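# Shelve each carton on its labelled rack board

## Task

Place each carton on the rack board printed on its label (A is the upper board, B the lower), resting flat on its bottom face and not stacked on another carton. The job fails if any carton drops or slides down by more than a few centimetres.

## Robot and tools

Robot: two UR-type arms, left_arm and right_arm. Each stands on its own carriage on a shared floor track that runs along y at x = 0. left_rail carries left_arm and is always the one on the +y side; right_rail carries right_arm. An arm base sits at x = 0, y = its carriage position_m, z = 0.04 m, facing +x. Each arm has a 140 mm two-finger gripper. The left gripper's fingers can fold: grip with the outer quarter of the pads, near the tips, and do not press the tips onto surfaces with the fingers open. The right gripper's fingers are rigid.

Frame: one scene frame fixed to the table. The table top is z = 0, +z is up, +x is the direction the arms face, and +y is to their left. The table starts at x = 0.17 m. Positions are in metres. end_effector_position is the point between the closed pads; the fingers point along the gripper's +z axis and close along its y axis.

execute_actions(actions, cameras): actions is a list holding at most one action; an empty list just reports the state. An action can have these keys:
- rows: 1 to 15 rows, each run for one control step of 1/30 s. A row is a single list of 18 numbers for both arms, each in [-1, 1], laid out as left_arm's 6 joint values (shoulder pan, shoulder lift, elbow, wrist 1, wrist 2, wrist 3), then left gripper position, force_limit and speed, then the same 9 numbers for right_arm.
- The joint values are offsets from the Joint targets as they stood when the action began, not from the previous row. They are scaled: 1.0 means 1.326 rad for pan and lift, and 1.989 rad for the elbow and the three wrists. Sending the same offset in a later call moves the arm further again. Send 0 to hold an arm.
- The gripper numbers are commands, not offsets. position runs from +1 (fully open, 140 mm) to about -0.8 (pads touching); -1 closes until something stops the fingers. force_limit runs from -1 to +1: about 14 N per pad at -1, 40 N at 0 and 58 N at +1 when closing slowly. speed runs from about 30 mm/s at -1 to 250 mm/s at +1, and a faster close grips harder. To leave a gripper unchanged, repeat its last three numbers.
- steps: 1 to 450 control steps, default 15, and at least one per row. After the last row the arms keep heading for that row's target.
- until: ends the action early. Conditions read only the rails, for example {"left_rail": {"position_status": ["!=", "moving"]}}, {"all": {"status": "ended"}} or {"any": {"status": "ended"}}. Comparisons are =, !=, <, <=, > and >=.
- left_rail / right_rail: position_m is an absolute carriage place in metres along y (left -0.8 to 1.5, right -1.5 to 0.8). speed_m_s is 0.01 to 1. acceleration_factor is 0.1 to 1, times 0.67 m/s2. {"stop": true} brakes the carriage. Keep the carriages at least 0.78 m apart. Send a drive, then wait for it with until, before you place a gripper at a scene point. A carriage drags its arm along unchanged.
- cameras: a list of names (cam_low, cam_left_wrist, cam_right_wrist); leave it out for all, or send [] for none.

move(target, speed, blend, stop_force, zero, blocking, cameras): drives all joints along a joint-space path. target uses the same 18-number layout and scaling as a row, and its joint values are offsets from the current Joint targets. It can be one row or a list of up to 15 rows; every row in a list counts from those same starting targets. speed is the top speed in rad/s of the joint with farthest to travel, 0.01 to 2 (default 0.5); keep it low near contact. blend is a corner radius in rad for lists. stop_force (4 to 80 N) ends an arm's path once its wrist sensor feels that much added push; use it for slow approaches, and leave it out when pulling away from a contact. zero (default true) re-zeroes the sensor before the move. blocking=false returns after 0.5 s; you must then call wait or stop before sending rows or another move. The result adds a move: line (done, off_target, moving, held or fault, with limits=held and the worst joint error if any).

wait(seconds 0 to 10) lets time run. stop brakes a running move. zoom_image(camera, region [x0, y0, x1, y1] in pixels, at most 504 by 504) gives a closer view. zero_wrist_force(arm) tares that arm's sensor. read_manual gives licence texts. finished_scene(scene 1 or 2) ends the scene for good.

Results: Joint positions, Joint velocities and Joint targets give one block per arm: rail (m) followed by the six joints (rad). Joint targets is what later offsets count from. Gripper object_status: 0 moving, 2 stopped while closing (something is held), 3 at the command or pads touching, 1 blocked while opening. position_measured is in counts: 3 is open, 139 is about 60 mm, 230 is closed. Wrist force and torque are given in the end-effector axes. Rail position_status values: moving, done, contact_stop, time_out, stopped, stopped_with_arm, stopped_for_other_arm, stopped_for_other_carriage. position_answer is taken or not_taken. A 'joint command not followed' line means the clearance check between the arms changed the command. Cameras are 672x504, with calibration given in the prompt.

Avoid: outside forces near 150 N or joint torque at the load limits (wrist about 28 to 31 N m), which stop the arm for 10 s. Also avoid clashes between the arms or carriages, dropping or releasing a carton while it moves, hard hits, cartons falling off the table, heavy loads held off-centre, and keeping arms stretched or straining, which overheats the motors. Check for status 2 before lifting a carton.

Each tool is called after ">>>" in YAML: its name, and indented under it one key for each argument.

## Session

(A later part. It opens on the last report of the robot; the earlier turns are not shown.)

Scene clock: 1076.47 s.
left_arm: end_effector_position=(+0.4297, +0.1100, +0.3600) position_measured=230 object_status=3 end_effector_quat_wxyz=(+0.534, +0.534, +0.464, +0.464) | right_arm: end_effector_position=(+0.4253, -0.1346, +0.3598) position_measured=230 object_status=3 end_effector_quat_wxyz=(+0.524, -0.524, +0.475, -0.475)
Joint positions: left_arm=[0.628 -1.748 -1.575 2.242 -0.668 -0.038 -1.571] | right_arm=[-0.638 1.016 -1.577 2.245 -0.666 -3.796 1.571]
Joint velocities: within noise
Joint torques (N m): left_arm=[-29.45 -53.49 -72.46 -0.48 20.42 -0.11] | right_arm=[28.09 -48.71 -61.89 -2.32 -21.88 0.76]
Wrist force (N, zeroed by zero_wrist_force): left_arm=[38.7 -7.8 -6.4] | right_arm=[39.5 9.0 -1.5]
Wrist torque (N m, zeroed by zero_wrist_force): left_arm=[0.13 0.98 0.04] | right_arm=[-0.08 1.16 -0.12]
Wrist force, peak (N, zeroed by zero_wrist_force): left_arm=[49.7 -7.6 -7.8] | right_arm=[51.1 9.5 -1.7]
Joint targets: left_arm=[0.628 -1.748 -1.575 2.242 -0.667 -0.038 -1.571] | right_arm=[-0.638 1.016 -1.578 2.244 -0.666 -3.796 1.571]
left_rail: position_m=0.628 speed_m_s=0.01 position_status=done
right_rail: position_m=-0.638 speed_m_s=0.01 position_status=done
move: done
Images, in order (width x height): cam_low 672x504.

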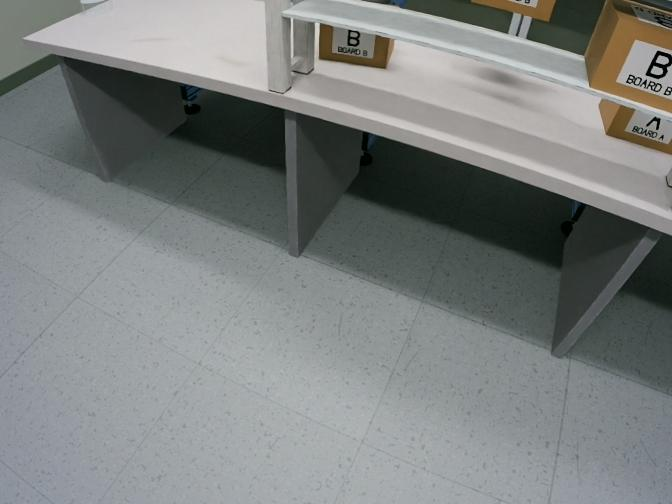

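>>> move:
  target:
    - [0.0912,0.0179,-0.0120,0.0,0.0608,0,-1,-1,-1,-0.0758,0.0172,-0.0115,0,-0.0505,0,-1,-1,-1]
    - [0.1799,0.0425,-0.0293,0.0009,0.1199,0,-1,-1,-1,-0.1437,0.0410,-0.0281,0.0008,-0.0958,0,-1,-1,-1]
    - [0.2637,0.0728,-0.0513,0.0028,0.1758,0,-1,-1,-1,-0.2036,0.0707,-0.0496,0.0025,-0.1357,0,-1,-1,-1]
    - [0.3416,0.1072,-0.0778,0.0064,0.2277,0,-1,-1,-1,-0.2560,0.1045,-0.0756,0.0059,-0.1706,0,-1,-1,-1]
    - [0.4130,0.1449,-0.1085,0.0119,0.2754,0,-1,-1,-1,-0.3016,0.1419,-0.1057,0.0111,-0.2011,0,-1,-1,-1]
    - [0.4778,0.1853,-0.1430,0.0195,0.3186,0,-1,-1,-1,-0.3410,0.1817,-0.1396,0.0185,-0.2274,0,-1,-1,-1]
  speed: 0.085
  blend: [0.01,0.01,0.01,0.01,0.01,0]
  cameras: ["cam_low"]

Scene clock: 1128.90 s.
left_arm: end_effector_position=(+0.7616, +0.1101, +0.3601) position_measured=230 object_status=3 end_effector_quat_wxyz=(+0.534, +0.534, +0.464, +0.464) | right_arm: end_effector_position=(+0.7561, -0.1346, +0.3598) position_measured=230 object_status=3 end_effector_quat_wxyz=(+0.524, -0.524, +0.475, -0.474)
Joint positions: left_arm=[0.628 -1.115 -1.33 1.958 -0.629 0.595 -1.571] | right_arm=[-0.638 0.564 -1.337 1.967 -0.629 -4.248 1.571]
Joint velocities: within noise
Joint torques (N m): left_arm=[-17.13 -46.86 -73.82 -2.96 19.1 -0.39] | right_arm=[12.79 -55.75 -56.71 -2.67 -19.93 0.49]
Wrist force (N, zeroed by zero_wrist_force): left_arm=[35.6 -8.3 -6.1] | right_arm=[37.5 8.9 -1.5]
Wrist torque (N m, zeroed by zero_wrist_force): left_arm=[0.18 0.75 0.04] | right_arm=[-0.19 0.82 -0.12]
Wrist force, peak (N, zeroed by zero_wrist_force): left_arm=[49.8 -7.6 -8.8] | right_arm=[51.2 10.0 -1.2]
Joint targets: left_arm=[0.628 -1.115 -1.329 1.957 -0.629 0.595 -1.571] | right_arm=[-0.638 0.564 -1.337 1.967 -0.629 -4.248 1.571]
left_rail: position_m=0.628 speed_m_s=0.01 position_status=done
right_rail: position_m=-0.638 speed_m_s=0.01 position_status=done
move: done
Images, in order (width x height): cam_low 672x504.

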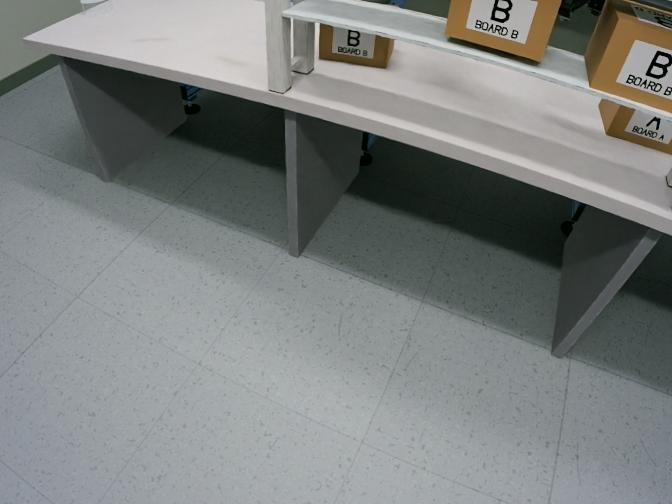

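>>> move:
  target: [0,0.0211,0.0100,-0.0240,0,0,-1,-1,-1,0,0.0213,0.0100,-0.0242,0,0,-1,-1,-1]
  speed: 0.03
  stop_force: 9
  cameras: ["cam_low"]

Scene clock: 1138.80 s.
left_arm: end_effector_position=(+0.7617, +0.1101, +0.3393) position_measured=230 object_status=3 end_effector_quat_wxyz=(+0.534, +0.534, +0.464, +0.464) | right_arm: end_effector_position=(+0.7564, -0.1345, +0.3390) position_measured=230 object_status=3 end_effector_quat_wxyz=(+0.524, -0.524, +0.475, -0.474)
Joint positions: left_arm=[0.628 -1.115 -1.307 1.973 -0.667 0.595 -1.571] | right_arm=[-0.638 0.564 -1.314 1.983 -0.668 -4.248 1.571]
Joint velocities: within noise
Joint torques (N m): left_arm=[-17.31 -85.24 -69.04 -2.25 18.91 0.14] | right_arm=[15.33 -74.37 -51.54 -1.95 -19.51 0.36]
Wrist force (N, zeroed by zero_wrist_force): left_arm=[36.3 -4.8 -4.7] | right_arm=[38.8 2.9 -0.8]
Wrist torque (N m, zeroed by zero_wrist_force): left_arm=[0.04 0.85 0.00] | right_arm=[-0.12 0.92 -0.07]
Wrist force, peak (N, zeroed by zero_wrist_force): left_arm=[40.3 9.4 -10.2] | right_arm=[41.8 -5.5 -7.1]
Joint targets: left_arm=[0.628 -1.115 -1.307 1.973 -0.667 0.595 -1.571] | right_arm=[-0.638 0.564 -1.314 1.983 -0.668 -4.248 1.571]
left_rail: position_m=0.628 speed_m_s=0.01 position_status=done
right_rail: position_m=-0.638 speed_m_s=0.01 position_status=done
move: contact (left_arm, right_arm)
Images, in order (width x height): cam_low 672x504.

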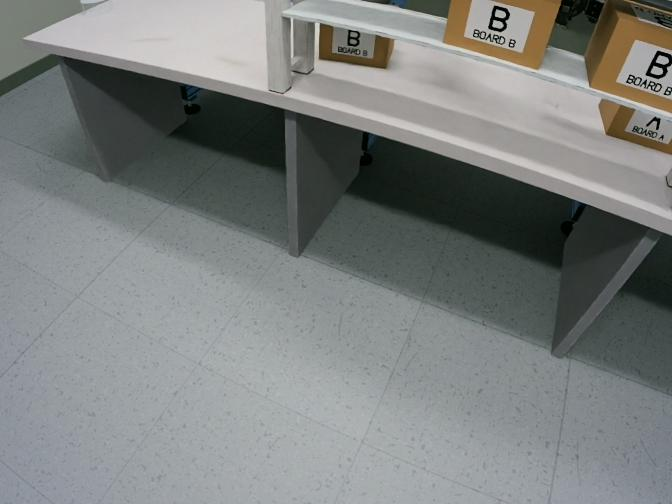

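>>> move:
  target: [0,0.0012,0.0006,-0.0014,0,0,-1,-1,-1,0,0.0012,0.0006,-0.0014,0,0,-1,-1,-1]
  speed: 0.02
  cameras: []

>>> execute_actions:
  actions:
    - {"left_rail":{"position_m":0.642,"speed_m_s":0.01},"right_rail":{"position_m":-0.652,"speed_m_s":0.01},"steps":90,"until":{"all":{"status":"ended"}}}
  cameras: ["cam_low"]

Scene clock: 1144.50 s.
left_arm: end_effector_position=(+0.7617, +0.1101, +0.3381) position_measured=230 object_status=3 end_effector_quat_wxyz=(+0.534, +0.533, +0.464, +0.464) | right_arm: end_effector_position=(+0.7563, -0.1345, +0.3377) position_measured=230 object_status=3 end_effector_quat_wxyz=(+0.524, -0.524, +0.475, -0.474)
Joint positions: left_arm=[0.628 -1.115 -1.306 1.974 -0.669 0.595 -1.571] | right_arm=[-0.638 0.564 -1.313 1.984 -0.671 -4.248 1.571]
Joint velocities: within noise
Joint torques (N m): left_arm=[-20.94 -18.47 -34.62 -4.21 18.52 -0.1] | right_arm=[16.9 -29.53 -27.65 -4.24 -19.41 0.26]
Wrist force (N, zeroed by zero_wrist_force): left_arm=[42.2 22.4 -11.6] | right_arm=[42.7 -16.1 -10.4]
Wrist torque (N m, zeroed by zero_wrist_force): left_arm=[-0.34 0.77 -0.41] | right_arm=[0.44 0.90 0.17]
Wrist force, peak (N, zeroed by zero_wrist_force): left_arm=[42.7 22.5 -13.5] | right_arm=[42.7 -16.1 -10.4]
Joint targets: left_arm=[0.628 -1.115 -1.306 1.974 -0.669 0.595 -1.571] | right_arm=[-0.638 0.564 -1.312 1.984 -0.671 -4.248 1.571]
left_rail: position_m=0.628 speed_m_s=0.01 position_status=done
right_rail: position_m=-0.638 speed_m_s=0.01 position_status=done
move: done
No camera images: "cameras" was empty.

Scene clock: 1146.20 s.
left_arm: end_effector_position=(+0.7617, +0.1243, +0.3378) position_measured=230 object_status=3 end_effector_quat_wxyz=(+0.534, +0.534, +0.464, +0.464) | right_arm: end_effector_position=(+0.7563, -0.1484, +0.3375) position_measured=230 object_status=3 end_effector_quat_wxyz=(+0.524, -0.524, +0.475, -0.474)
Joint positions: left_arm=[0.642 -1.115 -1.306 1.974 -0.669 0.595 -1.571] | right_arm=[-0.652 0.564 -1.312 1.984 -0.671 -4.248 1.571]
Joint velocities: within noise
Joint torques (N m): left_arm=[-3.86 -88.09 -31.75 0.83 -1.75 -0.25] | right_arm=[-8.65 -74.59 -37.88 0.56 2.94 0.53]
Wrist force (N, zeroed by zero_wrist_force): left_arm=[0.1 -0.2 0.3] | right_arm=[-0.8 -0.7 0.4]
Wrist torque (N m, zeroed by zero_wrist_force): left_arm=[-0.07 -0.02 0.02] | right_arm=[-0.19 0.16 -0.06]
Wrist force, peak (N, zeroed by zero_wrist_force): left_arm=[42.2 23.2 -11.1] | right_arm=[43.1 -17.0 -10.8]
Joint targets: left_arm=[0.642 -1.115 -1.306 1.974 -0.669 0.595 -1.571] | right_arm=[-0.652 0.564 -1.312 1.984 -0.671 -4.248 1.571]
Tool commands: left_gripper/position=-1.0 left_gripper/force_limit=-1.0 left_gripper/speed=-1.0 right_gripper/position=-1.0 right_gripper/force_limit=-1.0 right_gripper/speed=-1.0
left_rail: position_m=0.642 speed_m_s=0.01 position_status=done
right_rail: position_m=-0.652 speed_m_s=0.01 position_status=done
Images, in order (width x height): cam_low 672x504.

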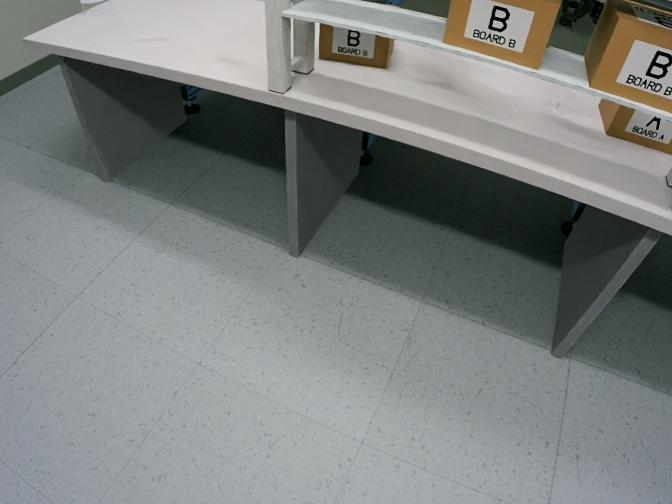

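>>> move:
  target:
    - [-0.0648,-0.0584,0.0263,0.0130,-0.0432,0,-1,-1,-1,0.0394,-0.0584,0.0251,0.0133,0.0263,0,-1,-1,-1]
    - [-0.2141,-0.1305,0.0836,0.0040,-0.1427,0,-1,-1,-1,0.1374,-0.1296,0.0812,0.0047,0.0916,0,-1,-1,-1]
    - [-0.3867,-0.1854,0.1229,0.0012,-0.2578,0,-1,-1,-1,0.2652,-0.1831,0.1194,0.0022,0.1768,0,-1,-1,-1]
    - [-0.4778,-0.2033,0.1349,0.0012,-0.3186,0,-1,-1,-1,0.3410,-0.2003,0.1309,0.0022,0.2274,0,-1,-1,-1]
    - [-0.4778,-0.3478,-0.0319,0.2643,-0.3186,0,-1,-1,-1,0.3410,-0.3448,-0.0361,0.2655,0.2274,0,-1,-1,-1]
  speed: 0.25
  blend: [0.02,0.02,0.02,0.03,0]
  cameras: ["cam_low"]

Scene clock: 1168.60 s.
left_arm: end_effector_position=(+0.4298, +0.1245, +0.6195) position_measured=230 object_status=3 end_effector_quat_wxyz=(+0.533, +0.534, +0.464, +0.464) | right_arm: end_effector_position=(+0.4253, -0.1485, +0.6203) position_measured=230 object_status=3 end_effector_quat_wxyz=(+0.524, -0.524, +0.475, -0.475)
Joint positions: left_arm=[0.642 -1.748 -1.767 1.911 -0.144 -0.038 -1.571] | right_arm=[-0.652 1.016 -1.77 1.912 -0.143 -3.796 1.571]
Joint velocities: within noise
Joint torques (N m): left_arm=[-14.69 -51.65 -58.91 2.81 -2.25 0.51] | right_arm=[10.22 -41.9 -51.53 1.35 3.66 0.32]
Wrist force (N, zeroed by zero_wrist_force): left_arm=[0.1 -0.2 0.1] | right_arm=[-1.4 -0.8 -0.1]
Wrist torque (N m, zeroed by zero_wrist_force): left_arm=[-0.06 -0.03 -0.02] | right_arm=[-0.18 0.30 0.00]
Wrist force, peak (N, zeroed by zero_wrist_force): left_arm=[1.0 -0.6 2.0] | right_arm=[-0.1 -0.6 2.9]
Joint targets: left_arm=[0.642 -1.748 -1.767 1.911 -0.144 -0.038 -1.571] | right_arm=[-0.652 1.016 -1.770 1.912 -0.143 -3.796 1.571]
left_rail: position_m=0.642 speed_m_s=0.01 position_status=done
right_rail: position_m=-0.652 speed_m_s=0.01 position_status=done
move: done
Images, in order (width x height): cam_low 672x504.

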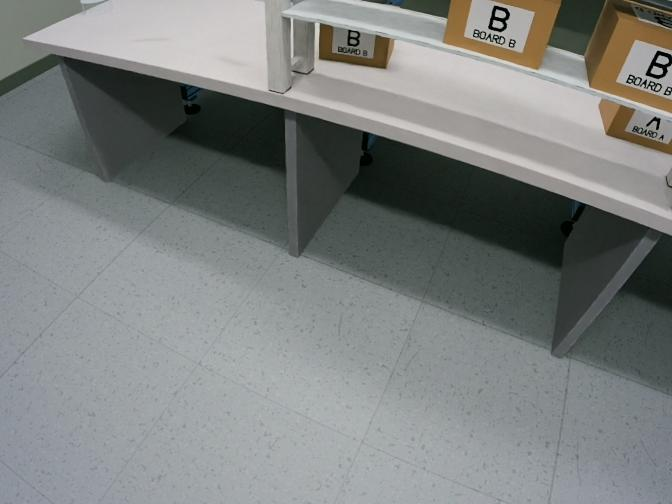

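>>> move:
  target: [0.941,-0.2934,-0.0452,-0.5485,-0.7707,0.5646,-1,-1,-1,0,0,0,0,0,0,-1,-1,-1]
  speed: 0.5
  cameras: ["cam_left_wrist"]

Scene clock: 1180.33 s.
left_arm: end_effector_position=(+0.3651, +0.6407, +0.5784) position_measured=230 object_status=3 end_effector_quat_wxyz=(-0.001, +0.027, +1.000, +0.001) | right_arm: end_effector_position=(+0.4253, -0.1485, +0.6204) position_measured=230 object_status=3 end_effector_quat_wxyz=(+0.524, -0.524, +0.475, -0.475)
Joint positions: left_arm=[0.642 -0.501 -2.156 1.821 -1.234 -1.571 -0.448] | right_arm=[-0.652 1.016 -1.77 1.912 -0.143 -3.796 1.571]
Joint velocities: within noise
Joint torques (N m): left_arm=[16.73 -17.47 -62.08 -8.3 -2.18 2.53] | right_arm=[4.87 -43.05 -39.81 0.22 2.59 0.35]
Wrist force (N, zeroed by zero_wrist_force): left_arm=[-0.2 0.0 -0.2] | right_arm=[-1.0 -0.8 0.1]
Wrist torque (N m, zeroed by zero_wrist_force): left_arm=[-0.07 -0.08 0.29] | right_arm=[-0.18 0.20 -0.01]
Wrist force, peak (N, zeroed by zero_wrist_force): left_arm=[-2.1 2.5 -0.1] | right_arm=[-1.6 -0.9 -0.1]
Joint targets: left_arm=[0.642 -0.501 -2.156 1.821 -1.235 -1.571 -0.448] | right_arm=[-0.652 1.016 -1.770 1.912 -0.143 -3.796 1.571]
left_rail: position_m=0.642 speed_m_s=0.01 position_status=done
right_rail: position_m=-0.652 speed_m_s=0.01 position_status=done
move: done
camera_calibration:
cam_left_wrist: T_world_to_cam=[[0.0552994, 0.998286, 0.0191484, -0.661863], [0.939828, -0.0585175, 0.3366, -0.504181], [0.337144, -0.000617549, -0.941453, 0.604624], [0, 0, 0, 1]] pos_world=[0.306599, 0.631598, 0.751606]
Images, in order (width x height): cam_left_wrist 672x504.

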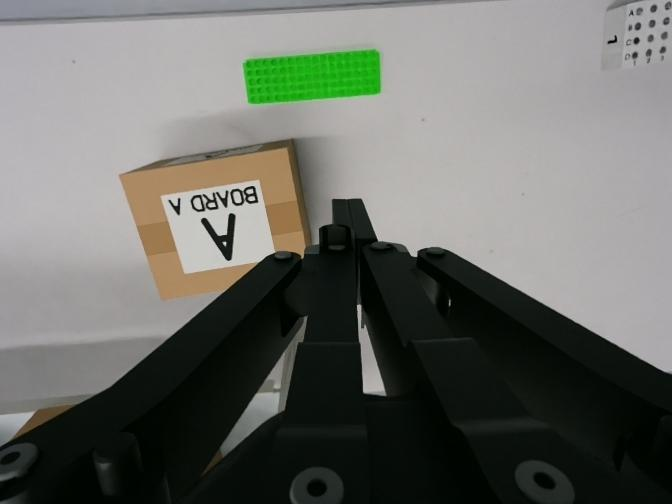

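>>> zoom_image:
  camera: "cam_left_wrist"
  region: [100, 110, 340, 310]

Scaled by 2.100.

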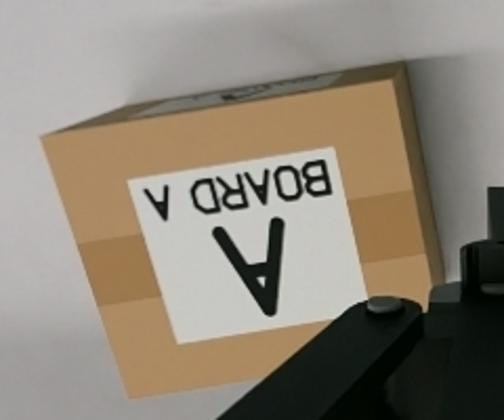

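>>> execute_actions:
  actions:
    - {"right_rail":{"position_m":-1.25,"speed_m_s":0.4,"acceleration_factor":0.5},"steps":20}
  cameras: []

>>> execute_actions:
  actions:
    - {"left_rail":{"position_m":-0.25,"speed_m_s":0.4,"acceleration_factor":0.5},"steps":150,"until":{"all":{"status":"ended"}}}
  cameras: ["cam_left_wrist"]

Scene clock: 1202.53 s.
left_arm: end_effector_position=(+0.3651, +0.6406, +0.5785) position_measured=230 object_status=3 end_effector_quat_wxyz=(-0.001, +0.027, +1.000, +0.000) | right_arm: end_effector_position=(+0.4253, -0.7464, +0.6204) position_measured=230 object_status=3 end_effector_quat_wxyz=(+0.524, -0.524, +0.475, -0.475) end_effector_velocity=(+0.000, -0.001, +0.000) end_effector_angular_velocity=(-0.001, +0.000, +0.000)
Joint positions: left_arm=[0.642 -0.501 -2.156 1.821 -1.235 -1.571 -0.448] | right_arm=[-1.25 1.016 -1.77 1.912 -0.143 -3.796 1.571]
Joint velocities: left_arm=[within noise] | right_arm=[-0.001 0 -0.001 0 0 -0.001 -0.001]
Joint torques (N m): left_arm=[11.41 -18.81 -52.69 -6.46 -1.6 2.35] | right_arm=[0.05 -34.34 -37.01 -0.65 1.64 0.4]
Wrist force (N, zeroed by zero_wrist_force): left_arm=[-0.1 -0.1 -0.1] | right_arm=[-1.4 -0.7 0.2]
Wrist torque (N m, zeroed by zero_wrist_force): left_arm=[-0.10 -0.12 0.29] | right_arm=[-0.16 0.29 0.00]
Wrist force, peak (N, zeroed by zero_wrist_force): left_arm=[-0.5 0.1 -0.5] | right_arm=[-2.6 -0.6 0.3]
Joint targets: left_arm=[0.642 -0.501 -2.156 1.821 -1.235 -1.571 -0.448] | right_arm=[-1.250 1.016 -1.770 1.912 -0.143 -3.796 1.571]
Tool commands: left_gripper/position=-1.0 left_gripper/force_limit=-1.0 left_gripper/speed=-1.0 right_gripper/position=-1.0 right_gripper/force_limit=-1.0 right_gripper/speed=-1.0
left_rail: position_m=0.642 speed_m_s=0.01 position_status=done
right_rail: position_m=-1.250 speed_m_s=0.40 position_status=done
No camera images: "cameras" was empty.

Scene clock: 1206.20 s.
left_arm: end_effector_position=(+0.3651, -0.2513, +0.5785) position_measured=230 object_status=3 end_effector_quat_wxyz=(-0.001, +0.027, +1.000, +0.000) end_effector_velocity=(+0.000, +0.000, +0.000) end_effector_angular_velocity=(-0.001, -0.002, +0.002) | right_arm: end_effector_position=(+0.4253, -0.7465, +0.6204) position_measured=230 object_status=3 end_effector_quat_wxyz=(+0.524, -0.524, +0.475, -0.475)
Joint positions: left_arm=[-0.25 -0.501 -2.156 1.821 -1.235 -1.571 -0.448] | right_arm=[-1.25 1.016 -1.77 1.912 -0.143 -3.796 1.571]
Joint velocities: left_arm=[-0.001 0.001 -0.001 0.001 -0.002 0 0] | right_arm=[within noise]
Joint torques (N m): left_arm=[9.68 -0.59 -46.98 -5.31 -1.66 2] | right_arm=[-4.7 -19.79 -42 -1.21 1.38 0.55]
Wrist force (N, zeroed by zero_wrist_force): left_arm=[-0.3 -0.1 -0.3] | right_arm=[-1.2 -0.6 0.1]
Wrist torque (N m, zeroed by zero_wrist_force): left_arm=[-0.10 -0.07 0.29] | right_arm=[-0.14 0.25 -0.01]
Wrist force, peak (N, zeroed by zero_wrist_force): left_arm=[-0.1 -1.0 -0.4] | right_arm=[-1.5 -0.9 0.0]
Joint targets: left_arm=[-0.250 -0.501 -2.156 1.821 -1.235 -1.571 -0.448] | right_arm=[-1.250 1.016 -1.770 1.912 -0.143 -3.796 1.571]
Tool commands: left_gripper/position=-1.0 left_gripper/force_limit=-1.0 left_gripper/speed=-1.0 right_gripper/position=-1.0 right_gripper/force_limit=-1.0 right_gripper/speed=-1.0
left_rail: position_m=-0.250 speed_m_s=0.40 position_status=done
right_rail: position_m=-1.250 speed_m_s=0.40 position_status=done
camera_calibration:
cam_left_wrist: T_world_to_cam=[[0.0552716, 0.998293, 0.018861, 0.228748], [0.939789, -0.0583944, 0.33673, -0.556415], [0.337257, -0.000886306, -0.941412, 0.603999], [0, 0, 0, 1]] pos_world=[0.306566, -0.260314, 0.75166]
Images, in order (width x height): cam_left_wrist 672x504.

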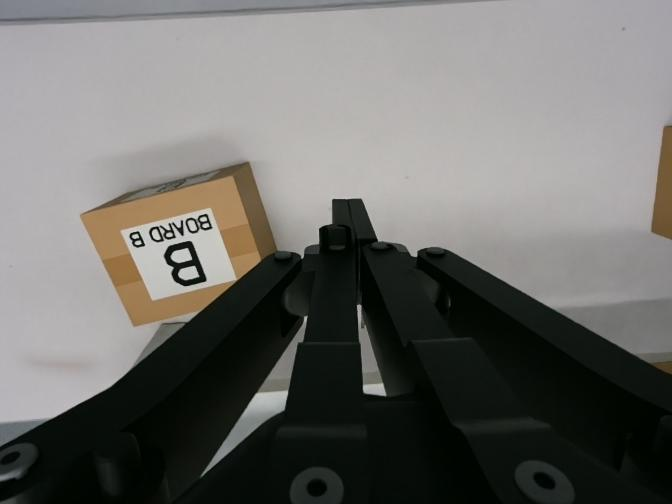

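>>> zoom_image:
  camera: "cam_left_wrist"
  region: [70, 140, 300, 340]

Scaled by 2.191.

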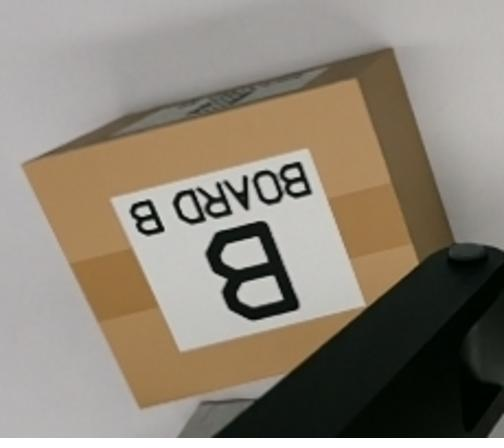

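>>> execute_actions:
  actions:
    - {"left_rail":{"position_m":0.2087,"speed_m_s":0.4},"right_rail":{"position_m":-1.1646,"speed_m_s":0.4},"steps":150,"until":{"all":{"status":"ended"}}}
  cameras: []

>>> move:
  target: [-0.8839,0.4181,-0.0280,0.5386,0.7058,-0.5646,-1,-1,-1,-0.2391,-0.0801,0.0394,0.0144,-0.2627,0,-1,-1,-1]
  speed: 0.5
  cameras: ["cam_low"]

Scene clock: 1315.53 s.
left_arm: end_effector_position=(+0.3651, +0.2073, +0.5785) position_measured=230 object_status=3 end_effector_quat_wxyz=(-0.001, +0.027, +1.000, +0.000) end_effector_velocity=(+0.000, +0.002, -0.001) end_effector_angular_velocity=(+0.001, +0.001, +0.002) | right_arm: end_effector_position=(+0.4253, -0.6611, +0.6204) position_measured=230 object_status=3 end_effector_quat_wxyz=(+0.524, -0.524, +0.475, -0.475)
Joint positions: left_arm=[0.209 -0.501 -2.156 1.821 -1.235 -1.571 -0.448] | right_arm=[-1.165 1.016 -1.77 1.912 -0.143 -3.796 1.571]
Joint velocities: left_arm=[0.001 0.001 -0.001 0.002 0 0.001 -0.001] | right_arm=[within noise]
Joint torques (N m): left_arm=[6.65 22.68 -41.65 -3.76 -1.11 2] | right_arm=[-7.33 -23.02 -47.79 -1.93 0.48 0.56]
Wrist force (N, zeroed by zero_wrist_force): left_arm=[-0.1 -0.2 -0.1] | right_arm=[-1.2 -0.6 0.1]
Wrist torque (N m, zeroed by zero_wrist_force): left_arm=[-0.12 -0.11 0.30] | right_arm=[-0.15 0.26 0.00]
Wrist force, peak (N, zeroed by zero_wrist_force): left_arm=[-0.2 -1.6 -0.3] | right_arm=[-2.2 -0.9 0.1]
Joint targets: left_arm=[0.209 -0.501 -2.156 1.821 -1.235 -1.571 -0.448] | right_arm=[-1.165 1.016 -1.770 1.912 -0.143 -3.796 1.571]
Tool commands: left_gripper/position=-1.0 left_gripper/force_limit=-1.0 left_gripper/speed=-1.0 right_gripper/position=-1.0 right_gripper/force_limit=-1.0 right_gripper/speed=-1.0
left_rail: position_m=0.209 speed_m_s=0.40 position_status=done
right_rail: position_m=-1.165 speed_m_s=0.40 position_status=done
No camera images: "cameras" was empty.

Scene clock: 1318.97 s.
left_arm: end_effector_position=(+0.4577, -0.3291, +0.6200) position_measured=230 object_status=3 end_effector_quat_wxyz=(+0.483, +0.484, +0.516, +0.516) | right_arm: end_effector_position=(+0.5067, -0.6823, +0.6197) position_measured=230 object_status=3 end_effector_quat_wxyz=(+0.570, -0.570, +0.419, -0.418)
Joint positions: left_arm=[0.209 -1.673 -1.601 1.765 -0.164 -0.167 -1.57] | right_arm=[-1.165 0.699 -1.876 1.991 -0.114 -4.318 1.571]
Joint velocities: within noise
Joint torques (N m): left_arm=[-18.17 -25.18 -58.45 4.41 2.63 -2.85] | right_arm=[-12.39 -34.86 -35.8 0.64 -3.1 0.67]
Wrist force (N, zeroed by zero_wrist_force): left_arm=[0.2 -0.3 0.0] | right_arm=[-0.9 -0.5 0.3]
Wrist torque (N m, zeroed by zero_wrist_force): left_arm=[-0.08 -0.07 -0.01] | right_arm=[-0.15 0.20 -0.08]
Wrist force, peak (N, zeroed by zero_wrist_force): left_arm=[-2.2 -1.1 -2.6] | right_arm=[-1.8 -0.9 0.0]
Joint targets: left_arm=[0.209 -1.673 -1.601 1.765 -0.164 -0.167 -1.571] | right_arm=[-1.165 0.699 -1.876 1.991 -0.114 -4.318 1.571]
left_rail: position_m=0.209 speed_m_s=0.40 position_status=done
right_rail: position_m=-1.165 speed_m_s=0.40 position_status=done
move: done
Images, in order (width x height): cam_low 672x504.

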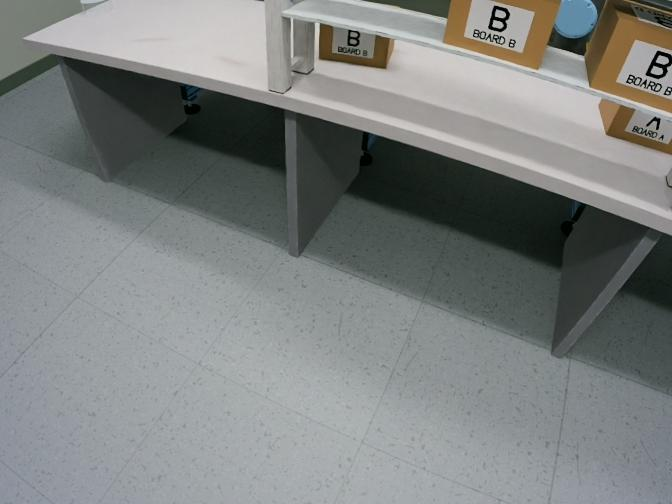

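>>> move:
  target:
    - [0,0.0690,0.1114,-0.1573,0,0,-1,-1,-1,0,0.0682,0.1241,-0.1696,0,0,-1,-1,-1]
    - [0,0.2223,0.1874,-0.3356,0,0,-1,-1,-1,0,0.2581,0.2160,-0.3881,0,0,-1,-1,-1]
    - [0,0.3283,0.2067,-0.4255,0,0,-1,-1,-1,0,0.4045,0.2416,-0.5113,0,0,-1,-1,-1]
    - [0,0.4417,0.2122,-0.5066,0,0,-1,-1,-1,0,0.5658,0.2488,-0.6261,0,0,-1,-1,-1]
  speed: 0.25
  blend: [0.02,0.02,0.02,0]
  cameras: ["cam_left_wrist"]

>>> zero_wrist_force:
  arm: "left_arm"

>>> zero_wrist_force:
  arm: "right_arm"

>>> execute_actions:
  actions:
    - {"left_rail":{"position_m":0.176,"speed_m_s":0.05},"right_rail":{"position_m":-1.124,"speed_m_s":0.05},"steps":90,"until":{"all":{"status":"ended"}}}
  cameras: []

Scene clock: 1345.13 s.
left_arm: end_effector_position=(+0.4576, -0.3289, +0.0951) position_measured=230 object_status=3 end_effector_quat_wxyz=(+0.483, +0.484, +0.516, +0.516) | right_arm: end_effector_position=(+0.5066, -0.6824, +0.0950) position_measured=230 object_status=3 end_effector_quat_wxyz=(+0.570, -0.570, +0.418, -0.418)
Joint positions: left_arm=[0.209 -1.673 -1.016 2.187 -1.171 -0.167 -1.571] | right_arm=[-1.165 0.699 -1.126 2.485 -1.359 -4.318 1.571]
Joint velocities: within noise
Joint torques (N m): left_arm=[-5.26 -46.26 -8.92 -1.44 1.61 -2.47] | right_arm=[-11.99 -37.78 -2.65 -6.81 -2.38 0.83]
Wrist force (N, zeroed by zero_wrist_force): left_arm=[-0.2 -0.2 -0.1] | right_arm=[-1.2 -0.9 0.7]
Wrist torque (N m, zeroed by zero_wrist_force): left_arm=[-0.06 0.04 0.01] | right_arm=[-0.23 0.26 -0.08]
Wrist force, peak (N, zeroed by zero_wrist_force): left_arm=[0.2 1.7 -0.2] | right_arm=[-0.4 -2.2 -0.1]
Joint targets: left_arm=[0.209 -1.673 -1.016 2.187 -1.171 -0.167 -1.571] | right_arm=[-1.165 0.699 -1.126 2.485 -1.359 -4.318 1.571]
left_rail: position_m=0.209 speed_m_s=0.40 position_status=done
right_rail: position_m=-1.165 speed_m_s=0.40 position_status=done
move: done
camera_calibration:
cam_left_wrist: T_world_to_cam=[[-0.0180344, -0.00420529, 0.999829, -0.0791736], [-0.276066, -0.961096, -0.00902193, -0.192757], [0.96097, -0.276181, 0.0161719, -0.349356], [0, 0, 0, 1]] pos_world=[0.281079, -0.282076, 0.0830708]
Images, in order (width x height): cam_left_wrist 672x504.

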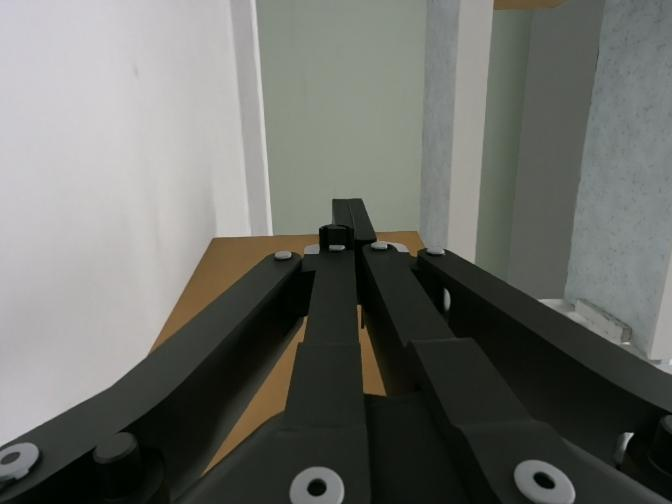

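Wrist force sensor zeroed.

Wrist force sensor zeroed.

Scene clock: 1346.33 s.
left_arm: end_effector_position=(+0.4576, -0.3616, +0.0950) position_measured=230 object_status=3 end_effector_quat_wxyz=(+0.483, +0.484, +0.516, +0.516) | right_arm: end_effector_position=(+0.5065, -0.6418, +0.0949) position_measured=230 object_status=3 end_effector_quat_wxyz=(+0.570, -0.570, +0.418, -0.418)
Joint positions: left_arm=[0.176 -1.673 -1.016 2.187 -1.171 -0.167 -1.571] | right_arm=[-1.124 0.699 -1.126 2.485 -1.359 -4.318 1.571]
Joint velocities: within noise
Joint torques (N m): left_arm=[-3.63 -55.11 -22.19 -0.89 1.43 -2.1] | right_arm=[-11.08 -38.41 -14.85 -6.4 -2.09 0.51]
Wrist force (N, zeroed by zero_wrist_force): left_arm=[8.8 1.0 -0.3] | right_arm=[0.2 0.3 -0.1]
Wrist torque (N m, zeroed by zero_wrist_force): left_arm=[-0.01 0.29 -0.03] | right_arm=[0.06 -0.03 0.00]
Wrist force, peak (N, zeroed by zero_wrist_force): left_arm=[8.9 2.0 -0.1] | right_arm=[1.4 -0.1 -0.5]
Joint targets: left_arm=[0.176 -1.673 -1.016 2.187 -1.171 -0.167 -1.571] | right_arm=[-1.124 0.699 -1.126 2.485 -1.359 -4.318 1.571]
Tool commands: left_gripper/position=-1.0 left_gripper/force_limit=-1.0 left_gripper/speed=-1.0 right_gripper/position=-1.0 right_gripper/force_limit=-1.0 right_gripper/speed=-1.0
left_rail: position_m=0.176 speed_m_s=0.05 position_status=done
right_rail: position_m=-1.124 speed_m_s=0.05 position_status=done
No camera images: "cameras" was empty.

>>> execute_actions:
  actions:
    - {"right_rail":{"position_m":-1.116,"speed_m_s":0.01},"steps":60,"until":{"all":{"status":"ended"}}}
  cameras: []

>>> execute_actions:
  actions:
    - {"right_rail":{"position_m":-1.1125,"speed_m_s":0.01},"steps":60,"until":{"all":{"status":"ended"}}}
  cameras: []

>>> execute_actions:
  actions:
    - {"right_rail":{"position_m":-1.1105,"speed_m_s":0.01},"steps":60,"until":{"all":{"status":"ended"}}}
  cameras: ["cam_right_wrist"]

Scene clock: 1354.50 s.
left_arm: end_effector_position=(+0.4576, -0.3616, +0.0950) position_measured=230 object_status=3 end_effector_quat_wxyz=(+0.483, +0.484, +0.516, +0.516) | right_arm: end_effector_position=(+0.5065, -0.6337, +0.0949) position_measured=230 object_status=3 end_effector_quat_wxyz=(+0.570, -0.570, +0.418, -0.418)
Joint positions: left_arm=[0.176 -1.673 -1.016 2.187 -1.171 -0.167 -1.571] | right_arm=[-1.116 0.699 -1.126 2.485 -1.359 -4.318 1.571]
Joint velocities: within noise
Joint torques (N m): left_arm=[4.45 -90.62 -34.07 1.58 0.78 -2.22] | right_arm=[-9.62 -49.27 -15.7 -4.15 -1.77 0.45]
Wrist force (N, zeroed by zero_wrist_force): left_arm=[9.4 1.3 -0.2] | right_arm=[0.0 -0.2 0.0]
Wrist torque (N m, zeroed by zero_wrist_force): left_arm=[-0.01 0.37 -0.02] | right_arm=[-0.03 -0.01 0.00]
Wrist force, peak (N, zeroed by zero_wrist_force): left_arm=[9.9 1.6 -0.1] | right_arm=[0.6 0.3 -0.2]
Joint targets: left_arm=[0.176 -1.673 -1.016 2.187 -1.171 -0.167 -1.571] | right_arm=[-1.116 0.699 -1.126 2.485 -1.359 -4.318 1.571]
Tool commands: left_gripper/position=-1.0 left_gripper/force_limit=-1.0 left_gripper/speed=-1.0 right_gripper/position=-1.0 right_gripper/force_limit=-1.0 right_gripper/speed=-1.0
left_rail: position_m=0.176 speed_m_s=0.05 position_status=done
right_rail: position_m=-1.116 speed_m_s=0.01 position_status=done
No camera images: "cameras" was empty.

Scene clock: 1355.13 s.
left_arm: end_effector_position=(+0.4576, -0.3616, +0.0950) position_measured=230 object_status=3 end_effector_quat_wxyz=(+0.483, +0.484, +0.516, +0.516) | right_arm: end_effector_position=(+0.5065, -0.6303, +0.0949) position_measured=230 object_status=3 end_effector_quat_wxyz=(+0.570, -0.570, +0.418, -0.418)
Joint positions: left_arm=[0.176 -1.673 -1.016 2.187 -1.171 -0.167 -1.571] | right_arm=[-1.112 0.699 -1.126 2.485 -1.359 -4.318 1.571]
Joint velocities: within noise
Joint torques (N m): left_arm=[4.48 -88.46 -32.91 1.83 0.84 -1.91] | right_arm=[-7.4 -50.27 -15.32 -3.54 -1.58 0.49]
Wrist force (N, zeroed by zero_wrist_force): left_arm=[9.5 0.8 -0.2] | right_arm=[-0.1 0.0 0.0]
Wrist torque (N m, zeroed by zero_wrist_force): left_arm=[0.03 0.29 -0.02] | right_arm=[-0.01 0.01 0.00]
Wrist force, peak (N, zeroed by zero_wrist_force): left_arm=[9.7 1.5 0.1] | right_arm=[0.6 -0.2 0.1]
Joint targets: left_arm=[0.176 -1.673 -1.016 2.187 -1.171 -0.167 -1.571] | right_arm=[-1.113 0.699 -1.126 2.485 -1.359 -4.318 1.571]
Tool commands: left_gripper/position=-1.0 left_gripper/force_limit=-1.0 left_gripper/speed=-1.0 right_gripper/position=-1.0 right_gripper/force_limit=-1.0 right_gripper/speed=-1.0
left_rail: position_m=0.176 speed_m_s=0.05 position_status=done
right_rail: position_m=-1.112 position_m_goal=-1.113 speed_m_s=0.01 position_status=done
No camera images: "cameras" was empty.

Scene clock: 1355.60 s.
left_arm: end_effector_position=(+0.4576, -0.3616, +0.0950) position_measured=230 object_status=3 end_effector_quat_wxyz=(+0.483, +0.484, +0.516, +0.516) | right_arm: end_effector_position=(+0.5065, -0.6282, +0.0949) position_measured=230 object_status=3 end_effector_quat_wxyz=(+0.570, -0.570, +0.418, -0.418)
Joint positions: left_arm=[0.176 -1.673 -1.016 2.187 -1.171 -0.167 -1.571] | right_arm=[-1.11 0.699 -1.126 2.485 -1.359 -4.318 1.571]
Joint velocities: within noise
Joint torques (N m): left_arm=[3.95 -88.09 -32.7 1.68 0.5 -2.03] | right_arm=[-7.34 -52.7 -15.52 -3.25 -1.56 0.64]
Wrist force (N, zeroed by zero_wrist_force): left_arm=[9.2 0.5 -0.3] | right_arm=[0.2 0.1 -0.1]
Wrist torque (N m, zeroed by zero_wrist_force): left_arm=[-0.02 0.35 -0.02] | right_arm=[0.01 -0.04 0.00]
Wrist force, peak (N, zeroed by zero_wrist_force): left_arm=[9.6 1.5 -0.1] | right_arm=[0.5 0.1 0.0]
Joint targets: left_arm=[0.176 -1.673 -1.016 2.187 -1.171 -0.167 -1.571] | right_arm=[-1.111 0.699 -1.126 2.485 -1.359 -4.318 1.571]
Tool commands: left_gripper/position=-1.0 left_gripper/force_limit=-1.0 left_gripper/speed=-1.0 right_gripper/position=-1.0 right_gripper/force_limit=-1.0 right_gripper/speed=-1.0
left_rail: position_m=0.176 speed_m_s=0.05 position_status=done
right_rail: position_m=-1.110 position_m_goal=-1.111 speed_m_s=0.01 position_status=done
camera_calibration:
cam_right_wrist: T_world_to_cam=[[-0.0192446, 0.0176749, -0.999659, 0.122743], [-0.580539, 0.813831, 0.0255654, 0.804696], [0.814005, 0.580833, -0.00540089, 0.129162], [0, 0, 0, 1]] pos_world=[0.364381, -0.732078, 0.102826]
Images, in order (width x height): cam_right_wrist 672x504.

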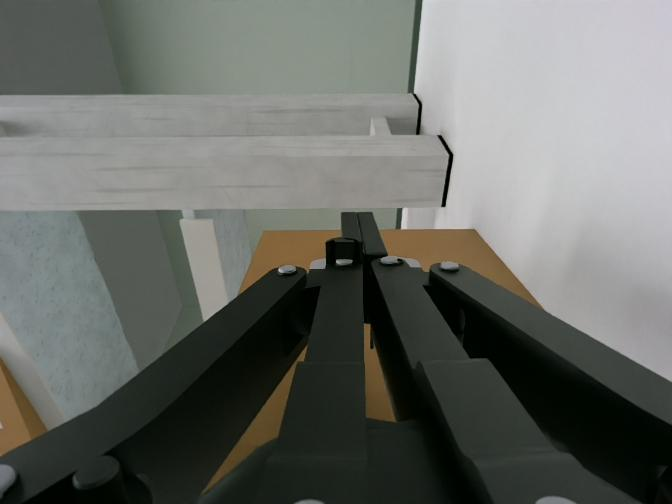

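Continue R.

>>> execute_actions:
  actions:
    - {"right_rail":{"position_m":-1.1075,"speed_m_s":0.01},"steps":60,"until":{"all":{"status":"ended"}}}
  cameras: []

>>> execute_actions:
  actions:
    - {"right_rail":{"position_m":-1.105,"speed_m_s":0.01},"steps":60,"until":{"all":{"status":"ended"}}}
  cameras: []

Scene clock: 1360.27 s.
left_arm: end_effector_position=(+0.4576, -0.3616, +0.0950) position_measured=230 object_status=3 end_effector_quat_wxyz=(+0.483, +0.484, +0.516, +0.516) | right_arm: end_effector_position=(+0.5066, -0.6253, +0.0949) position_measured=230 object_status=3 end_effector_quat_wxyz=(+0.570, -0.570, +0.418, -0.418)
Joint positions: left_arm=[0.176 -1.673 -1.016 2.187 -1.171 -0.167 -1.571] | right_arm=[-1.108 0.699 -1.126 2.485 -1.359 -4.318 1.571]
Joint velocities: within noise
Joint torques (N m): left_arm=[7.39 -89.16 -30.25 1.77 -0.02 -1.85] | right_arm=[-7.53 -59.04 -12.53 -1.23 -1.15 0.6]
Wrist force (N, zeroed by zero_wrist_force): left_arm=[9.6 1.1 0.0] | right_arm=[0.2 -0.2 0.1]
Wrist torque (N m, zeroed by zero_wrist_force): left_arm=[-0.06 0.31 -0.02] | right_arm=[-0.03 -0.04 0.00]
Wrist force, peak (N, zeroed by zero_wrist_force): left_arm=[9.9 1.5 0.0] | right_arm=[0.7 0.2 -0.1]
Joint targets: left_arm=[0.176 -1.673 -1.016 2.187 -1.171 -0.167 -1.571] | right_arm=[-1.107 0.699 -1.126 2.485 -1.359 -4.318 1.571]
Tool commands: left_gripper/position=-1.0 left_gripper/force_limit=-1.0 left_gripper/speed=-1.0 right_gripper/position=-1.0 right_gripper/force_limit=-1.0 right_gripper/speed=-1.0
left_rail: position_m=0.176 speed_m_s=0.05 position_status=done
right_rail: position_m=-1.108 position_m_goal=-1.107 speed_m_s=0.01 position_status=done
No camera images: "cameras" was empty.

Scene clock: 1360.80 s.
left_arm: end_effector_position=(+0.4576, -0.3616, +0.0950) position_measured=230 object_status=3 end_effector_quat_wxyz=(+0.483, +0.484, +0.516, +0.516) | right_arm: end_effector_position=(+0.5066, -0.6227, +0.0949) position_measured=230 object_status=3 end_effector_quat_wxyz=(+0.570, -0.570, +0.418, -0.418)
Joint positions: left_arm=[0.176 -1.673 -1.016 2.187 -1.171 -0.167 -1.571] | right_arm=[-1.105 0.699 -1.126 2.485 -1.359 -4.318 1.571]
Joint velocities: within noise
Joint torques (N m): left_arm=[6.38 -90.74 -29.45 1.56 0.06 -1.91] | right_arm=[-7.6 -58.79 -11.91 -0.78 -1.28 0.5]
Wrist force (N, zeroed by zero_wrist_force): left_arm=[9.0 0.6 -0.4] | right_arm=[0.0 -0.1 -0.1]
Wrist torque (N m, zeroed by zero_wrist_force): left_arm=[0.00 0.39 -0.02] | right_arm=[-0.04 -0.01 0.00]
Wrist force, peak (N, zeroed by zero_wrist_force): left_arm=[9.7 1.7 0.0] | right_arm=[0.4 -0.3 0.1]
Joint targets: left_arm=[0.176 -1.673 -1.016 2.187 -1.171 -0.167 -1.571] | right_arm=[-1.105 0.699 -1.126 2.485 -1.359 -4.318 1.571]
Tool commands: left_gripper/position=-1.0 left_gripper/force_limit=-1.0 left_gripper/speed=-1.0 right_gripper/position=-1.0 right_gripper/force_limit=-1.0 right_gripper/speed=-1.0
left_rail: position_m=0.176 speed_m_s=0.05 position_status=done
right_rail: position_m=-1.105 speed_m_s=0.01 position_status=done
No camera images: "cameras" was empty.

>>> execute_actions:
  actions:
    - {"right_rail":{"position_m":-1.102,"speed_m_s":0.01},"steps":60,"until":{"all":{"status":"ended"}}}
  cameras: []

>>> execute_actions:
  actions:
    - {"right_rail":{"position_m":-1.099,"speed_m_s":0.01},"steps":60,"until":{"all":{"status":"ended"}}}
  cameras: []

Scene clock: 1371.53 s.
left_arm: end_effector_position=(+0.4576, -0.3616, +0.0950) position_measured=230 object_status=3 end_effector_quat_wxyz=(+0.483, +0.484, +0.516, +0.516) | right_arm: end_effector_position=(+0.5065, -0.6198, +0.0949) position_measured=230 object_status=3 end_effector_quat_wxyz=(+0.570, -0.570, +0.418, -0.418)
Joint positions: left_arm=[0.176 -1.673 -1.016 2.187 -1.171 -0.167 -1.571] | right_arm=[-1.102 0.699 -1.126 2.485 -1.359 -4.318 1.571]
Joint velocities: within noise
Joint torques (N m): left_arm=[7.49 -88.91 -28.57 1.54 0.12 -1.5] | right_arm=[-6.17 -58.25 -9.08 -0.22 -1 0.51]
Wrist force (N, zeroed by zero_wrist_force): left_arm=[8.9 0.6 -0.3] | right_arm=[0.1 -0.2 0.0]
Wrist torque (N m, zeroed by zero_wrist_force): left_arm=[-0.02 0.41 -0.02] | right_arm=[-0.06 -0.01 0.00]
Wrist force, peak (N, zeroed by zero_wrist_force): left_arm=[9.8 1.5 -0.2] | right_arm=[0.9 -0.2 -0.3]
Joint targets: left_arm=[0.176 -1.673 -1.016 2.187 -1.171 -0.167 -1.571] | right_arm=[-1.102 0.699 -1.126 2.485 -1.359 -4.318 1.571]
Tool commands: left_gripper/position=-1.0 left_gripper/force_limit=-1.0 left_gripper/speed=-1.0 right_gripper/position=-1.0 right_gripper/force_limit=-1.0 right_gripper/speed=-1.0
left_rail: position_m=0.176 speed_m_s=0.05 position_status=done
right_rail: position_m=-1.102 speed_m_s=0.01 position_status=done
No camera images: "cameras" was empty.

Scene clock: 1372.10 s.
left_arm: end_effector_position=(+0.4576, -0.3616, +0.0950) position_measured=230 object_status=3 end_effector_quat_wxyz=(+0.483, +0.484, +0.516, +0.516) | right_arm: end_effector_position=(+0.5065, -0.6167, +0.0949) position_measured=230 object_status=3 end_effector_quat_wxyz=(+0.570, -0.570, +0.418, -0.418)
Joint positions: left_arm=[0.176 -1.673 -1.016 2.187 -1.171 -0.167 -1.571] | right_arm=[-1.099 0.699 -1.126 2.485 -1.359 -4.318 1.571]
Joint velocities: within noise
Joint torques (N m): left_arm=[7.73 -86.95 -28.15 1.4 0.61 -1.51] | right_arm=[-5.38 -59.64 -8.39 -0.26 -1.06 0.48]
Wrist force (N, zeroed by zero_wrist_force): left_arm=[9.2 0.6 -0.1] | right_arm=[0.0 0.0 0.2]
Wrist torque (N m, zeroed by zero_wrist_force): left_arm=[0.00 0.34 -0.02] | right_arm=[-0.02 -0.01 0.00]
Wrist force, peak (N, zeroed by zero_wrist_force): left_arm=[9.7 1.5 -0.4] | right_arm=[0.6 0.1 0.0]
Joint targets: left_arm=[0.176 -1.673 -1.016 2.187 -1.171 -0.167 -1.571] | right_arm=[-1.099 0.699 -1.126 2.485 -1.359 -4.318 1.571]
Tool commands: left_gripper/position=-1.0 left_gripper/force_limit=-1.0 left_gripper/speed=-1.0 right_gripper/position=-1.0 right_gripper/force_limit=-1.0 right_gripper/speed=-1.0
left_rail: position_m=0.176 speed_m_s=0.05 position_status=done
right_rail: position_m=-1.099 speed_m_s=0.01 position_status=done
No camera images: "cameras" was empty.

>>> execute_actions:
  actions:
    - {"right_rail":{"position_m":-1.0965,"speed_m_s":0.01},"steps":60,"until":{"all":{"status":"ended"}}}
  cameras: []

>>> execute_actions:
  actions:
    - {"right_rail":{"position_m":-1.0945,"speed_m_s":0.01},"steps":60,"until":{"all":{"status":"ended"}}}
  cameras: []

Scene clock: 1380.30 s.
left_arm: end_effector_position=(+0.4576, -0.3616, +0.0950) position_measured=230 object_status=3 end_effector_quat_wxyz=(+0.483, +0.484, +0.516, +0.516) | right_arm: end_effector_position=(+0.5065, -0.6143, +0.0949) position_measured=230 object_status=3 end_effector_quat_wxyz=(+0.570, -0.570, +0.418, -0.418)
Joint positions: left_arm=[0.176 -1.673 -1.016 2.187 -1.171 -0.167 -1.571] | right_arm=[-1.097 0.699 -1.126 2.485 -1.359 -4.318 1.571]
Joint velocities: within noise
Joint torques (N m): left_arm=[6.54 -88.74 -25.89 1.68 -0.16 -1.48] | right_arm=[-4.83 -59.38 -6.26 -0.15 -0.66 0.45]
Wrist force (N, zeroed by zero_wrist_force): left_arm=[9.5 1.4 -0.3] | right_arm=[-0.2 0.0 0.1]
Wrist torque (N m, zeroed by zero_wrist_force): left_arm=[0.02 0.33 -0.03] | right_arm=[0.00 0.04 0.00]
Wrist force, peak (N, zeroed by zero_wrist_force): left_arm=[9.7 1.2 -0.2] | right_arm=[0.8 0.0 -0.1]
Joint targets: left_arm=[0.176 -1.673 -1.016 2.187 -1.171 -0.167 -1.571] | right_arm=[-1.097 0.699 -1.126 2.485 -1.359 -4.318 1.571]
Tool commands: left_gripper/position=-1.0 left_gripper/force_limit=-1.0 left_gripper/speed=-1.0 right_gripper/position=-1.0 right_gripper/force_limit=-1.0 right_gripper/speed=-1.0
left_rail: position_m=0.176 speed_m_s=0.05 position_status=done
right_rail: position_m=-1.097 speed_m_s=0.01 position_status=done
No camera images: "cameras" was empty.

Scene clock: 1380.77 s.
left_arm: end_effector_position=(+0.4576, -0.3616, +0.0950) position_measured=230 object_status=3 end_effector_quat_wxyz=(+0.483, +0.484, +0.516, +0.516) | right_arm: end_effector_position=(+0.5065, -0.6122, +0.0949) position_measured=230 object_status=3 end_effector_quat_wxyz=(+0.570, -0.570, +0.418, -0.418)
Joint positions: left_arm=[0.176 -1.673 -1.016 2.187 -1.171 -0.167 -1.571] | right_arm=[-1.094 0.699 -1.126 2.485 -1.359 -4.318 1.571]
Joint velocities: within noise
Joint torques (N m): left_arm=[8.83 -85.16 -25.33 1.43 -0.04 -1.64] | right_arm=[-4.75 -59.38 -5.48 -0.29 -0.54 0.37]
Wrist force (N, zeroed by zero_wrist_force): left_arm=[9.6 1.3 -0.1] | right_arm=[0.1 0.0 -0.2]
Wrist torque (N m, zeroed by zero_wrist_force): left_arm=[-0.01 0.32 -0.02] | right_arm=[0.00 -0.01 0.00]
Wrist force, peak (N, zeroed by zero_wrist_force): left_arm=[9.6 1.4 -0.2] | right_arm=[0.9 -0.1 -0.4]
Joint targets: left_arm=[0.176 -1.673 -1.016 2.187 -1.171 -0.167 -1.571] | right_arm=[-1.095 0.699 -1.126 2.485 -1.359 -4.318 1.571]
Tool commands: left_gripper/position=-1.0 left_gripper/force_limit=-1.0 left_gripper/speed=-1.0 right_gripper/position=-1.0 right_gripper/force_limit=-1.0 right_gripper/speed=-1.0
left_rail: position_m=0.176 speed_m_s=0.05 position_status=done
right_rail: position_m=-1.094 position_m_goal=-1.095 speed_m_s=0.01 position_status=done
No camera images: "cameras" was empty.

>>> execute_actions:
  actions:
    - {"right_rail":{"position_m":-1.092,"speed_m_s":0.01},"steps":60,"until":{"all":{"status":"ended"}}}
  cameras: []

>>> execute_actions:
  actions:
    - {"right_rail":{"position_m":-1.0895,"speed_m_s":0.01},"steps":60,"until":{"all":{"status":"ended"}}}
  cameras: ["cam_right_wrist","cam_left_wrist"]

Scene clock: 1386.07 s.
left_arm: end_effector_position=(+0.4576, -0.3616, +0.0950) position_measured=230 object_status=3 end_effector_quat_wxyz=(+0.483, +0.484, +0.516, +0.516) | right_arm: end_effector_position=(+0.5065, -0.6098, +0.0949) position_measured=230 object_status=3 end_effector_quat_wxyz=(+0.570, -0.570, +0.418, -0.418)
Joint positions: left_arm=[0.176 -1.673 -1.016 2.187 -1.171 -0.167 -1.571] | right_arm=[-1.092 0.699 -1.126 2.485 -1.359 -4.318 1.571]
Joint velocities: within noise
Joint torques (N m): left_arm=[7.91 -86.93 -23.08 1.46 0.17 -1.83] | right_arm=[-2.87 -59.93 -5.44 -0.31 -0.13 0.76]
Wrist force (N, zeroed by zero_wrist_force): left_arm=[9.5 1.4 -0.1] | right_arm=[4.3 -1.2 -3.0]
Wrist torque (N m, zeroed by zero_wrist_force): left_arm=[-0.02 0.32 -0.02] | right_arm=[0.02 0.03 0.02]
Wrist force, peak (N, zeroed by zero_wrist_force): left_arm=[9.7 1.4 -0.2] | right_arm=[4.3 -1.2 -3.0]
Joint targets: left_arm=[0.176 -1.673 -1.016 2.187 -1.171 -0.167 -1.571] | right_arm=[-1.092 0.699 -1.126 2.485 -1.359 -4.318 1.571]
Tool commands: left_gripper/position=-1.0 left_gripper/force_limit=-1.0 left_gripper/speed=-1.0 right_gripper/position=-1.0 right_gripper/force_limit=-1.0 right_gripper/speed=-1.0
left_rail: position_m=0.176 speed_m_s=0.05 position_status=done
right_rail: position_m=-1.092 speed_m_s=0.01 position_status=done
No camera images: "cameras" was empty.

Scene clock: 1386.60 s.
left_arm: end_effector_position=(+0.4576, -0.3616, +0.0950) position_measured=230 object_status=3 end_effector_quat_wxyz=(+0.483, +0.484, +0.516, +0.516) | right_arm: end_effector_position=(+0.5065, -0.6074, +0.0949) position_measured=230 object_status=3 end_effector_quat_wxyz=(+0.570, -0.570, +0.419, -0.418)
Joint positions: left_arm=[0.176 -1.673 -1.016 2.187 -1.171 -0.167 -1.571] | right_arm=[-1.09 0.699 -1.126 2.485 -1.359 -4.318 1.571]
Joint velocities: within noise
Joint torques (N m): left_arm=[7.28 -88.26 -22.97 1.02 3.1 -1.45] | right_arm=[2.87 -58.57 -14.1 -0.09 -4.86 0.53]
Wrist force (N, zeroed by zero_wrist_force): left_arm=[16.4 1.8 -3.0] | right_arm=[26.8 -5.2 -5.3]
Wrist torque (N m, zeroed by zero_wrist_force): left_arm=[-0.04 0.55 -0.04] | right_arm=[0.10 0.57 0.08]
Wrist force, peak (N, zeroed by zero_wrist_force): left_arm=[16.5 2.4 -3.0] | right_arm=[26.8 -5.2 -5.3]
Joint targets: left_arm=[0.176 -1.673 -1.016 2.187 -1.171 -0.167 -1.571] | right_arm=[-1.089 0.699 -1.126 2.485 -1.359 -4.318 1.571]
Tool commands: left_gripper/position=-1.0 left_gripper/force_limit=-1.0 left_gripper/speed=-1.0 right_gripper/position=-1.0 right_gripper/force_limit=-1.0 right_gripper/speed=-1.0
left_rail: position_m=0.176 speed_m_s=0.05 position_status=done
right_rail: position_m=-1.090 position_m_goal=-1.089 speed_m_s=0.01 position_status=done
camera_calibration:
cam_left_wrist: T_world_to_cam=[[-0.018036, -0.00422461, 0.999828, -0.0792436], [-0.275992, -0.961117, -0.0090397, -0.22422], [0.960991, -0.276108, 0.0161688, -0.358369], [0, 0, 0, 1]] pos_world=[0.281077, -0.314785, 0.0829975]
cam_right_wrist: T_world_to_cam=[[-0.019288, 0.0176391, -0.999658, 0.12235], [-0.580434, 0.813906, 0.0255607, 0.78771], [0.814079, 0.580729, -0.0054603, 0.11696], [0, 0, 0, 1]] pos_world=[0.364359, -0.711202, 0.102813]
Images, in order (width x height): cam_left_wrist 672x504, cam_right_wrist 672x504.

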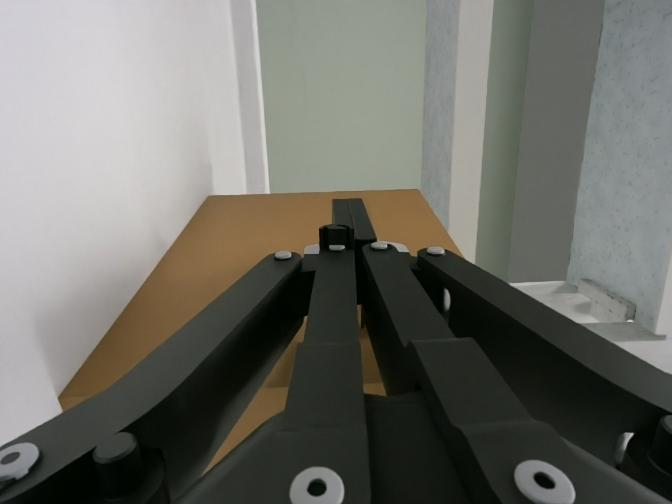

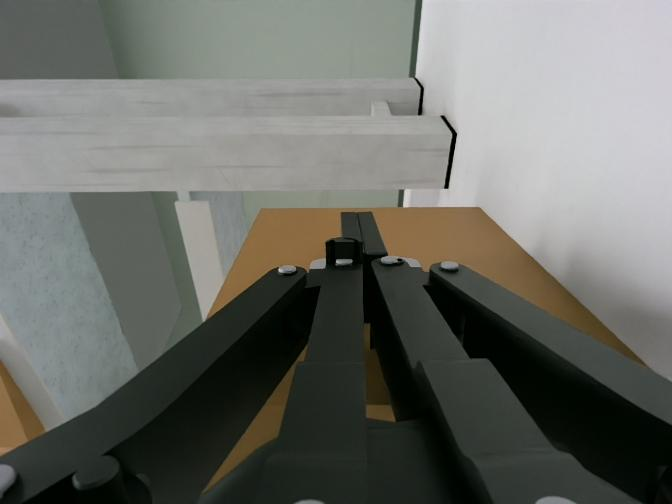

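>>> execute_actions:
  actions:
    - {"left_rail":{"position_m":0.1742,"speed_m_s":0.01},"right_rail":{"position_m":-1.0887,"speed_m_s":0.01},"steps":60,"until":{"all":{"status":"ended"}}}
  cameras: []

Scene clock: 1395.37 s.
left_arm: end_effector_position=(+0.4577, -0.3633, +0.0950) position_measured=230 object_status=3 end_effector_quat_wxyz=(+0.483, +0.484, +0.516, +0.516) | right_arm: end_effector_position=(+0.5065, -0.6065, +0.0949) position_measured=230 object_status=3 end_effector_quat_wxyz=(+0.570, -0.570, +0.418, -0.418)
Joint positions: left_arm=[0.174 -1.673 -1.016 2.188 -1.171 -0.167 -1.571] | right_arm=[-1.089 0.699 -1.126 2.485 -1.359 -4.318 1.571]
Joint velocities: within noise
Joint torques (N m): left_arm=[-9.31 -88.54 -44.75 -1.83 9.85 -1.3] | right_arm=[25.08 -60.54 -26.39 -0.31 -14.87 0.44]
Wrist force (N, zeroed by zero_wrist_force): left_arm=[44.0 5.2 -7.4] | right_arm=[33.5 -5.7 -7.1]
Wrist torque (N m, zeroed by zero_wrist_force): left_arm=[-0.08 1.55 -0.09] | right_arm=[0.17 0.57 0.07]
Wrist force, peak (N, zeroed by zero_wrist_force): left_arm=[44.0 5.2 -7.4] | right_arm=[33.6 -5.5 -7.2]
Joint targets: left_arm=[0.174 -1.673 -1.016 2.187 -1.171 -0.167 -1.571] | right_arm=[-1.089 0.699 -1.126 2.485 -1.359 -4.318 1.571]
Tool commands: left_gripper/position=-1.0 left_gripper/force_limit=-1.0 left_gripper/speed=-1.0 right_gripper/position=-1.0 right_gripper/force_limit=-1.0 right_gripper/speed=-1.0
left_rail: position_m=0.174 speed_m_s=0.01 position_status=done
right_rail: position_m=-1.089 speed_m_s=0.01 position_status=done
No camera images: "cameras" was empty.


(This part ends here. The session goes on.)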